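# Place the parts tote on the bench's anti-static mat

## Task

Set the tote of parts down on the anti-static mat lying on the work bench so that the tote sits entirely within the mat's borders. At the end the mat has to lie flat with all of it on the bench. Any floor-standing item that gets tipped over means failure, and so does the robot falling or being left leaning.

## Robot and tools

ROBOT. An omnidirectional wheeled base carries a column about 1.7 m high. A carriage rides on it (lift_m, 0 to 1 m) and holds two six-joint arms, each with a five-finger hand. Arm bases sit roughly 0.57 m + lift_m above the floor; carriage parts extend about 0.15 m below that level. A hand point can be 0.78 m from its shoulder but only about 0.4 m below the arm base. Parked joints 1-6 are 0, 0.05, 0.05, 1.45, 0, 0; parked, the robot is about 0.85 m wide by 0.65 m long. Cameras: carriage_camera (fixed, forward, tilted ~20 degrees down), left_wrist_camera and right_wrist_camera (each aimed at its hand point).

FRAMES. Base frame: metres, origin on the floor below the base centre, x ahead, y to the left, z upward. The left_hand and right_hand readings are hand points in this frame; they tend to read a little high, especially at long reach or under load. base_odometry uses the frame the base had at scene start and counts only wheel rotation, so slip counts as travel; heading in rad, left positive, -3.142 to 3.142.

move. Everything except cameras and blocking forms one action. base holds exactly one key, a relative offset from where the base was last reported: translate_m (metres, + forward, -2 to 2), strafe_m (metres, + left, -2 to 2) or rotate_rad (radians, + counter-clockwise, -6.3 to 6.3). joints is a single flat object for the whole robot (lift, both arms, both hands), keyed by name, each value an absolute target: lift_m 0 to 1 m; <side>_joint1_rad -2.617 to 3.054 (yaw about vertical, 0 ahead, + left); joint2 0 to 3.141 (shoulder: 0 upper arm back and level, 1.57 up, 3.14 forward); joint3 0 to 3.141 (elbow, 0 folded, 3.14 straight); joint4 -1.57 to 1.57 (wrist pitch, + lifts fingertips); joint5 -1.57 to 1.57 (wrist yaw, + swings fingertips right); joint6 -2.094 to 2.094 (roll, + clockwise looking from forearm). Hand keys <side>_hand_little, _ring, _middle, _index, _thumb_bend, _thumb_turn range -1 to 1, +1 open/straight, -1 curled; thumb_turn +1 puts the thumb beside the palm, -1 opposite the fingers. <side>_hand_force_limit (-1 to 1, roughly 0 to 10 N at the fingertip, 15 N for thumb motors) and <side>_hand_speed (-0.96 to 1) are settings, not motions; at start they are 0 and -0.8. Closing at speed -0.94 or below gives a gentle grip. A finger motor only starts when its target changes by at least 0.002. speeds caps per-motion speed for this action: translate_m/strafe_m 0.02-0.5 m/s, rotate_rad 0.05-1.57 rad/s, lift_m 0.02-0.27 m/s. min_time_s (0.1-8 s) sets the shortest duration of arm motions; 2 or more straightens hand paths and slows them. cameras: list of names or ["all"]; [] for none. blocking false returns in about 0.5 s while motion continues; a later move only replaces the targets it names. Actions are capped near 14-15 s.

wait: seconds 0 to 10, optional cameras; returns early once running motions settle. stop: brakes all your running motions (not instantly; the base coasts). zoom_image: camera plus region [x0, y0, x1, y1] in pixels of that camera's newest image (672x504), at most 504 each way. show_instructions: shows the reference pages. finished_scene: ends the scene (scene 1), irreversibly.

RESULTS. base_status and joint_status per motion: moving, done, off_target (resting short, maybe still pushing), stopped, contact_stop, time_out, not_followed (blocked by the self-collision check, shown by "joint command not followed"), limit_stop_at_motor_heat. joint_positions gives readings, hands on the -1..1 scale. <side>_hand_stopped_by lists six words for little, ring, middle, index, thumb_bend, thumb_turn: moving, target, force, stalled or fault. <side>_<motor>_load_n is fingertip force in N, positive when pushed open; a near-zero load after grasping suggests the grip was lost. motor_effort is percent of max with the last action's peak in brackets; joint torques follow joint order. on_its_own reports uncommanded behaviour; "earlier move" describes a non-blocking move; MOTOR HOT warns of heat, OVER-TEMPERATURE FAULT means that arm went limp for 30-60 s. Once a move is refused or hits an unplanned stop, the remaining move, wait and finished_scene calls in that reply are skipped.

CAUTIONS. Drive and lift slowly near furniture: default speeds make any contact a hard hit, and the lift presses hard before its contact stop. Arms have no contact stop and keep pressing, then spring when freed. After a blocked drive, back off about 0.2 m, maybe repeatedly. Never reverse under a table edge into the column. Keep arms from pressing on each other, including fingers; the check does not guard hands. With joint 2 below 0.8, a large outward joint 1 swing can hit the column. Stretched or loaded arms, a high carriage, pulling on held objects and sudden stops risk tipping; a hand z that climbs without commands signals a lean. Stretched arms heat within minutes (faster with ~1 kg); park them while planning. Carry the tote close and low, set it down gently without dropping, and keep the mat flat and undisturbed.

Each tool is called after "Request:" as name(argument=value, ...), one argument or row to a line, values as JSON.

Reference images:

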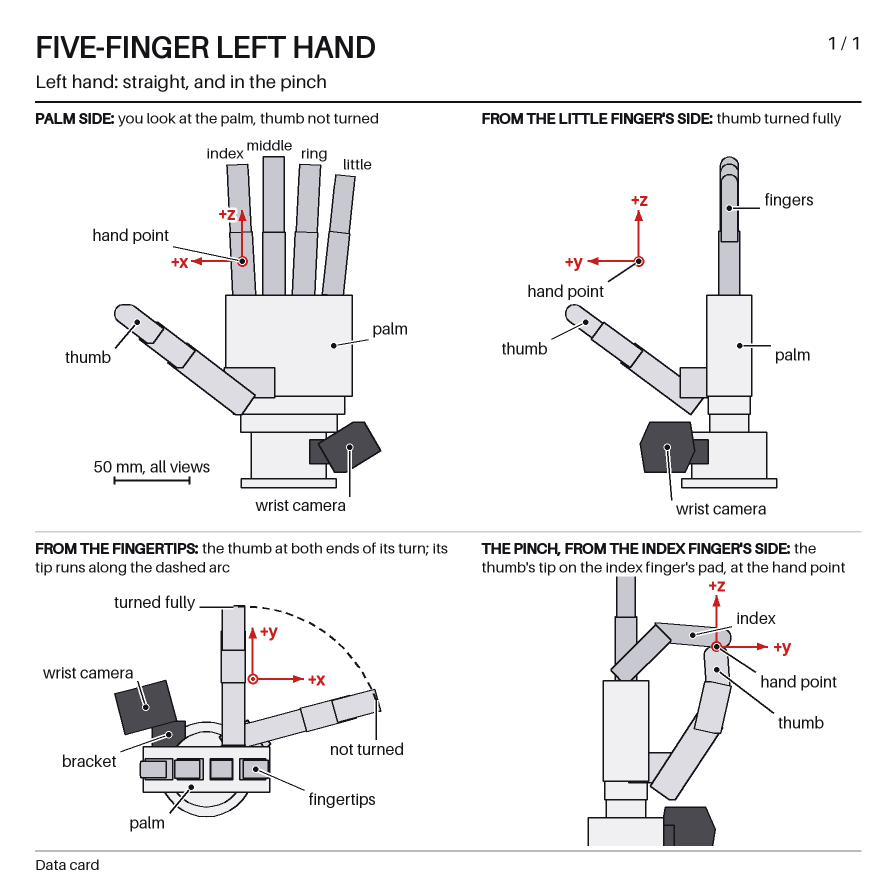

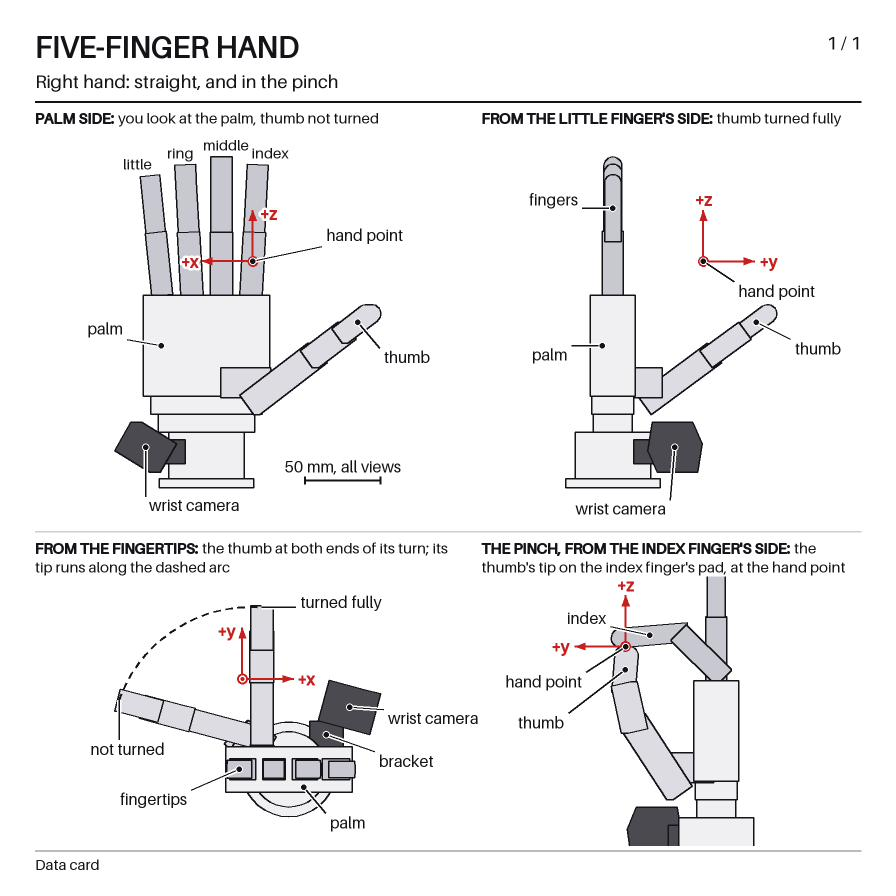

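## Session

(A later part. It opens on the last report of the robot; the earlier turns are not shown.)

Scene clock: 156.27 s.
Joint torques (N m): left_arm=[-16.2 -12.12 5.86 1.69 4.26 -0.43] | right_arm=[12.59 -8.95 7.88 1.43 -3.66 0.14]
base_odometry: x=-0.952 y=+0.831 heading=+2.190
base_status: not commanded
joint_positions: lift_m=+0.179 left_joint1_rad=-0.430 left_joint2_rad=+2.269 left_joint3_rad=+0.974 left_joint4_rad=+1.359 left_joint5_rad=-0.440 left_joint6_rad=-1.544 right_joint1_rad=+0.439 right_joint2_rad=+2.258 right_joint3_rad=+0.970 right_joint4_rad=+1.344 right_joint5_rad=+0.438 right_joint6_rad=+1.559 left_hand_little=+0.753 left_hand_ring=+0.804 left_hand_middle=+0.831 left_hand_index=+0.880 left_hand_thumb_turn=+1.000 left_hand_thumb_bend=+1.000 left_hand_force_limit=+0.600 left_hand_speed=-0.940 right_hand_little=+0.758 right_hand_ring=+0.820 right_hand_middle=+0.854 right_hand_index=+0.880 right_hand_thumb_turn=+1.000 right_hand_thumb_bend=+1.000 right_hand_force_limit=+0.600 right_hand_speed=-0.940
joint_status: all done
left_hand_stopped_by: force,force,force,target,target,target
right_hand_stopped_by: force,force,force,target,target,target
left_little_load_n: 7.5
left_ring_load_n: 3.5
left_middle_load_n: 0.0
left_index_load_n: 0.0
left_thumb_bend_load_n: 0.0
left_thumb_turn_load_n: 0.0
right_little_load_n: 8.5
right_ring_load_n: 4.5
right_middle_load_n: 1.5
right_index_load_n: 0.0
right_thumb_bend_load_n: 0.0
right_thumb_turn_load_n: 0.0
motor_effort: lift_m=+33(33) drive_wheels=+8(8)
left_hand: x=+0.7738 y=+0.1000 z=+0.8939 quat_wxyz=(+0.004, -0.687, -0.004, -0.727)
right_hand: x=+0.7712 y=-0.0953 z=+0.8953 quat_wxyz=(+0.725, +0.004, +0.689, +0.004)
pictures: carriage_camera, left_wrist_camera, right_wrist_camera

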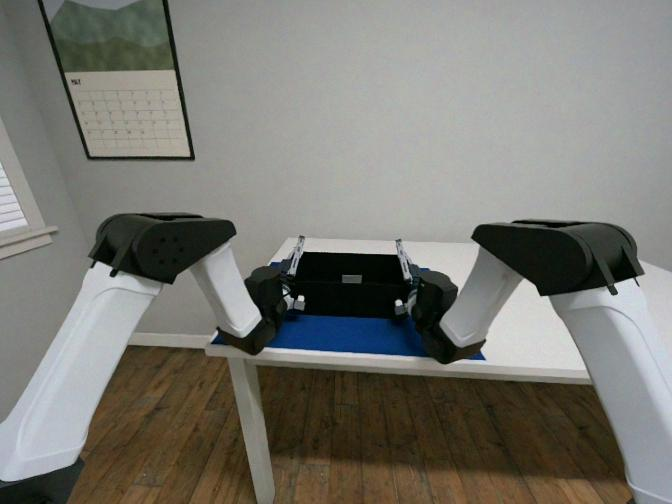

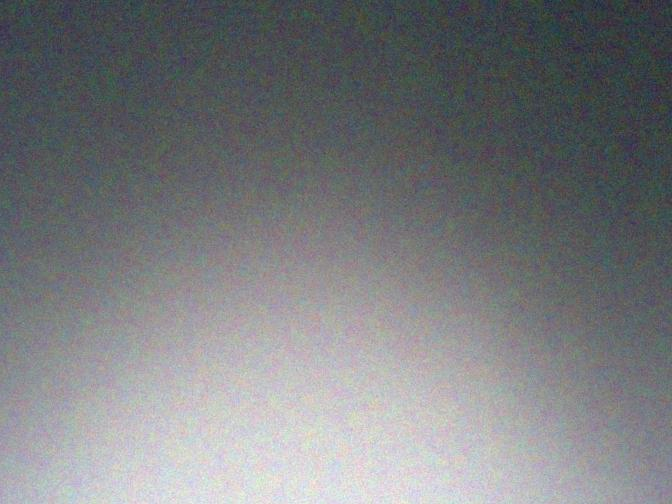

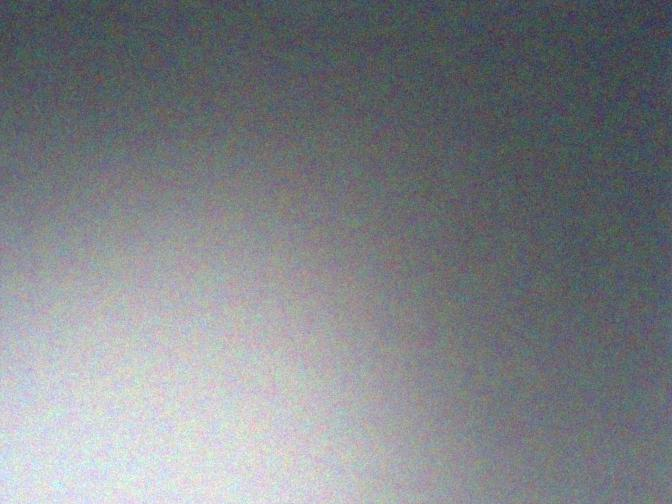

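Request:
move(
  joints={"left_joint1_rad": -0.45, "left_joint5_rad": -0.32, "right_joint1_rad": 0.45, "right_joint5_rad": 0.32, "lift_m": 0.19},
  speeds={"lift_m": 0.02},
  min_time_s=1.2,
)

Request:
move(
  joints={"left_joint1_rad": -0.33, "left_joint5_rad": -0.29, "right_joint1_rad": 0.33, "right_joint5_rad": 0.29, "lift_m": 0.215},
  speeds={"lift_m": 0.03},
  min_time_s=1.5,
  cameras=["all"],
)

Request:
zoom_image(
  camera="carriage_camera",
  region=[270, 230, 430, 350],
)

Scene clock: 159.57 s.
Joint torques (N m): left_arm=[-2.67 -12.12 5.86 2.1 1.53 -0.42] | right_arm=[1.87 -8.96 7.86 1.8 -1.12 0.11]
move: off_target
base_odometry: x=-0.952 y=+0.831 heading=+2.190
base_status: not commanded
joint_positions: lift_m=+0.190 left_joint1_rad=-0.425 left_joint2_rad=+2.269 left_joint3_rad=+0.974 left_joint4_rad=+1.325 left_joint5_rad=-0.458 left_joint6_rad=-1.544 right_joint1_rad=+0.428 right_joint2_rad=+2.258 right_joint3_rad=+0.970 right_joint4_rad=+1.310 right_joint5_rad=+0.442 right_joint6_rad=+1.561 left_hand_little=+0.753 left_hand_ring=+0.804 left_hand_middle=+0.831 left_hand_index=+0.880 left_hand_thumb_turn=+1.000 left_hand_thumb_bend=+1.000 left_hand_force_limit=+0.600 left_hand_speed=-0.940 right_hand_little=+0.758 right_hand_ring=+0.820 right_hand_middle=+0.854 right_hand_index=+0.880 right_hand_thumb_turn=+1.000 right_hand_thumb_bend=+1.000 right_hand_force_limit=+0.600 right_hand_speed=-0.940
joint_status: left_joint1_rad off_target (ended at -0.426, target -0.450); left_joint5_rad off_target (ended at -0.458, target -0.320); right_joint1_rad off_target (ended at +0.428, target +0.450); right_joint5_rad off_target (ended at +0.442, target +0.320); the others done
left_hand_stopped_by: force,force,force,target,target,target
right_hand_stopped_by: force,force,force,target,target,target
left_little_load_n: 4.5
left_ring_load_n: 1.5
left_middle_load_n: 0.0
left_index_load_n: 0.0
left_thumb_bend_load_n: -0.5
left_thumb_turn_load_n: 0.0
right_little_load_n: 5.5
right_ring_load_n: 2.0
right_middle_load_n: 0.0
right_index_load_n: 0.0
right_thumb_bend_load_n: 0.0
right_thumb_turn_load_n: 0.0
motor_effort: lift_m=+34(38) drive_wheels=+8(8)
left_hand: x=+0.7772 y=+0.1057 z=+0.8953 quat_wxyz=(+0.017, -0.698, -0.007, -0.716)
right_hand: x=+0.7752 y=-0.1017 z=+0.8970 quat_wxyz=(+0.714, +0.005, +0.700, -0.005)
pictures: none

Scene clock: 161.37 s.
Joint torques (N m): left_arm=[0.84 -12.18 5.82 2.63 0.07 -0.28] | right_arm=[-0.64 -9.03 7.61 2.23 0.03 0.1]
move: done
base_odometry: x=-0.952 y=+0.831 heading=+2.190
base_status: not commanded
joint_positions: lift_m=+0.215 left_joint1_rad=-0.341 left_joint2_rad=+2.269 left_joint3_rad=+0.975 left_joint4_rad=+1.285 left_joint5_rad=-0.294 left_joint6_rad=-1.555 right_joint1_rad=+0.339 right_joint2_rad=+2.258 right_joint3_rad=+0.973 right_joint4_rad=+1.274 right_joint5_rad=+0.292 right_joint6_rad=+1.562 left_hand_little=+0.753 left_hand_ring=+0.803 left_hand_middle=+0.831 left_hand_index=+0.880 left_hand_thumb_turn=+1.000 left_hand_thumb_bend=+1.000 left_hand_force_limit=+0.600 left_hand_speed=-0.940 right_hand_little=+0.758 right_hand_ring=+0.820 right_hand_middle=+0.854 right_hand_index=+0.880 right_hand_thumb_turn=+1.000 right_hand_thumb_bend=+1.000 right_hand_force_limit=+0.600 right_hand_speed=-0.940
joint_status: all done
left_hand_stopped_by: force,force,force,target,target,target
right_hand_stopped_by: force,force,force,target,target,target
left_little_load_n: 0.0
left_ring_load_n: 0.0
left_middle_load_n: 0.0
left_index_load_n: 0.0
left_thumb_bend_load_n: 0.0
left_thumb_turn_load_n: 0.0
right_little_load_n: 0.0
right_ring_load_n: 0.0
right_middle_load_n: 0.0
right_index_load_n: 0.0
right_thumb_bend_load_n: 0.0
right_thumb_turn_load_n: 0.0
motor_effort: lift_m=+34(40) drive_wheels=+8(8)
left_hand: x=+0.7859 y=+0.1204 z=+0.9104 quat_wxyz=(-0.010, -0.710, +0.023, -0.704)
right_hand: x=+0.7859 y=-0.1215 z=+0.9134 quat_wxyz=(+0.703, -0.021, +0.711, +0.012)
pictures: carriage_camera, left_wrist_camera, right_wrist_camera

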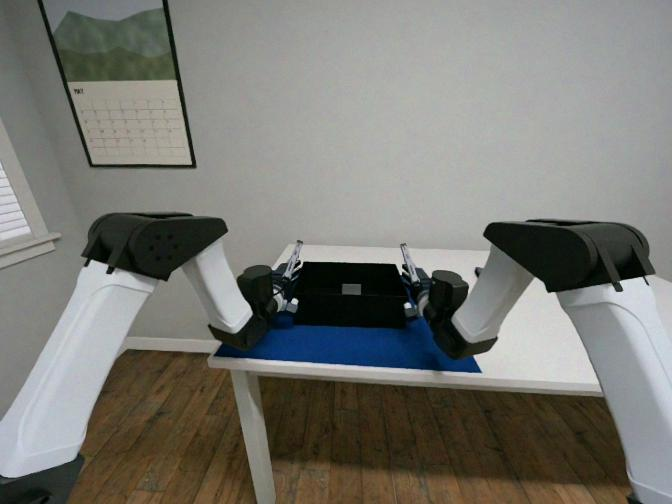

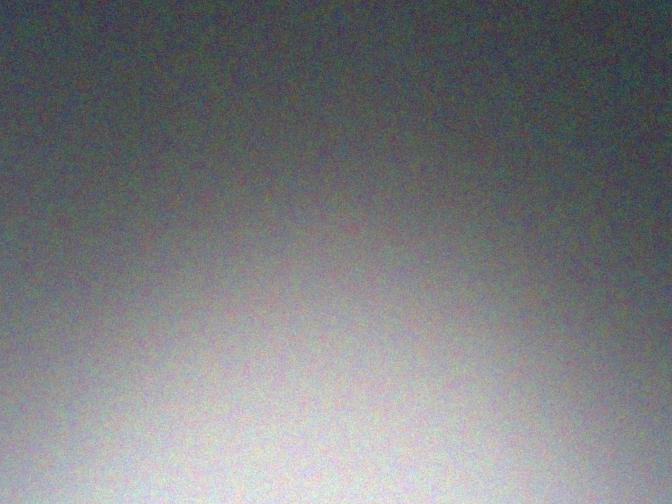

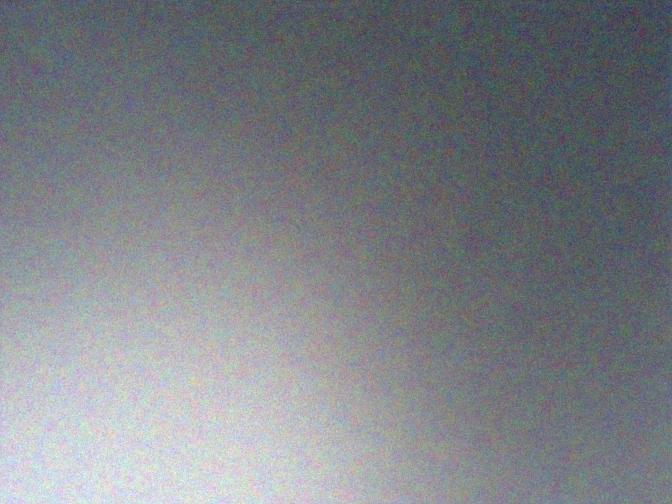

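Scaled by 3.150 from the camera's image (finer frame: 960x720).

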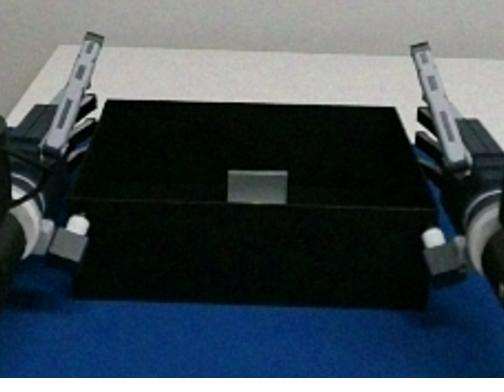

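Request:
move(
  joints={"left_joint1_rad": -0.16, "left_joint5_rad": -0.165, "right_joint1_rad": 0.16, "right_joint5_rad": 0.165, "lift_m": 0.25},
  speeds={"lift_m": 0.06},
  min_time_s=1.5,
)

Request:
move(
  base={"translate_m": -0.35},
  joints={"lift_m": 0.38},
  speeds={"translate_m": 0.2},
  cameras=["carriage_camera"],
)

Request:
zoom_image(
  camera="carriage_camera",
  region=[240, 230, 480, 380],
)

Scene clock: 163.60 s.
Joint torques (N m): left_arm=[0.51 -12.21 5.59 2.56 0.13 -0.28] | right_arm=[-0.39 -9.06 7.02 2.13 0.02 0.1]
move: done
base_odometry: x=-0.952 y=+0.831 heading=+2.190
base_status: not commanded
joint_positions: lift_m=+0.250 left_joint1_rad=-0.168 left_joint2_rad=+2.269 left_joint3_rad=+0.978 left_joint4_rad=+1.294 left_joint5_rad=-0.175 left_joint6_rad=-1.556 right_joint1_rad=+0.165 right_joint2_rad=+2.258 right_joint3_rad=+0.980 right_joint4_rad=+1.285 right_joint5_rad=+0.174 right_joint6_rad=+1.562 left_hand_little=+0.753 left_hand_ring=+0.803 left_hand_middle=+0.831 left_hand_index=+0.880 left_hand_thumb_turn=+1.000 left_hand_thumb_bend=+1.000 left_hand_force_limit=+0.600 left_hand_speed=-0.940 right_hand_little=+0.758 right_hand_ring=+0.820 right_hand_middle=+0.854 right_hand_index=+0.880 right_hand_thumb_turn=+1.000 right_hand_thumb_bend=+1.000 right_hand_force_limit=+0.600 right_hand_speed=-0.940
joint_status: all done
left_hand_stopped_by: force,force,force,target,target,target
right_hand_stopped_by: force,force,force,target,target,target
left_little_load_n: 0.0
left_ring_load_n: 0.0
left_middle_load_n: 0.0
left_index_load_n: 0.0
left_thumb_bend_load_n: 0.0
left_thumb_turn_load_n: 0.0
right_little_load_n: 0.0
right_ring_load_n: 0.0
right_middle_load_n: 0.0
right_index_load_n: 0.0
right_thumb_bend_load_n: 0.0
right_thumb_turn_load_n: -0.5
motor_effort: lift_m=+34(40) drive_wheels=+8(9)
left_hand: x=+0.8066 y=+0.1958 z=+0.9494 quat_wxyz=(+0.008, -0.706, +0.003, -0.708)
right_hand: x=+0.8072 y=-0.1969 z=+0.9544 quat_wxyz=(+0.709, +0.000, +0.705, -0.006)
pictures: none

Scene clock: 166.53 s.
Joint torques (N m): left_arm=[0.35 -12.26 5.08 2.51 0.11 -0.28] | right_arm=[-0.18 -9.09 6.41 2.04 -0.02 0.1]
move: done
base_odometry: x=-0.749 y=+0.545 heading=+2.190
base_status: done
joint_positions: lift_m=+0.380 left_joint1_rad=-0.166 left_joint2_rad=+2.269 left_joint3_rad=+0.985 left_joint4_rad=+1.298 left_joint5_rad=-0.172 left_joint6_rad=-1.556 right_joint1_rad=+0.163 right_joint2_rad=+2.259 right_joint3_rad=+0.986 right_joint4_rad=+1.292 right_joint5_rad=+0.171 right_joint6_rad=+1.562 left_hand_little=+0.753 left_hand_ring=+0.803 left_hand_middle=+0.831 left_hand_index=+0.880 left_hand_thumb_turn=+1.000 left_hand_thumb_bend=+1.000 left_hand_force_limit=+0.600 left_hand_speed=-0.940 right_hand_little=+0.758 right_hand_ring=+0.820 right_hand_middle=+0.854 right_hand_index=+0.880 right_hand_thumb_turn=+1.000 right_hand_thumb_bend=+1.000 right_hand_force_limit=+0.600 right_hand_speed=-0.940
joint_status: all done
left_hand_stopped_by: force,force,force,target,target,target
right_hand_stopped_by: force,force,force,target,target,target
left_little_load_n: 0.0
left_ring_load_n: 0.0
left_middle_load_n: 0.0
left_index_load_n: 0.0
left_thumb_bend_load_n: 0.0
left_thumb_turn_load_n: -0.5
right_little_load_n: 0.0
right_ring_load_n: 0.0
right_middle_load_n: 0.0
right_index_load_n: 0.0
right_thumb_bend_load_n: 0.0
right_thumb_turn_load_n: 0.0
motor_effort: lift_m=+34(41) drive_wheels=-2(16)
left_hand: x=+0.8078 y=+0.1962 z=+1.0833 quat_wxyz=(+0.007, -0.702, +0.002, -0.712)
right_hand: x=+0.8083 y=-0.1976 z=+1.0887 quat_wxyz=(+0.714, +0.001, +0.700, -0.005)

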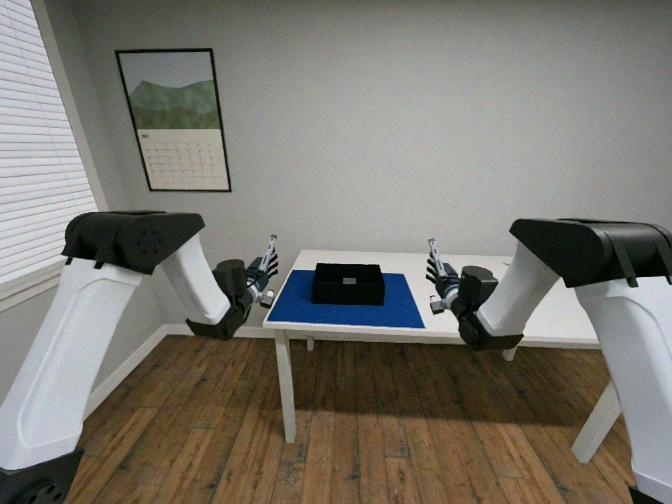

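Scaled by 2.100 from the camera's image (finer frame: 960x720).

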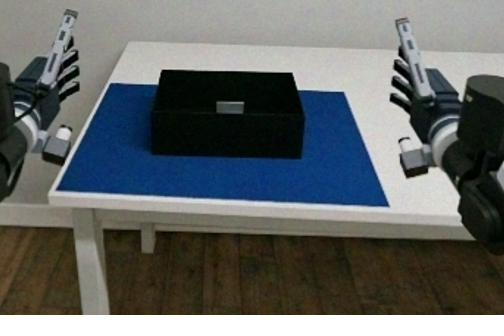

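Request:
finished_scene(
)

The scene is finished: the task was done.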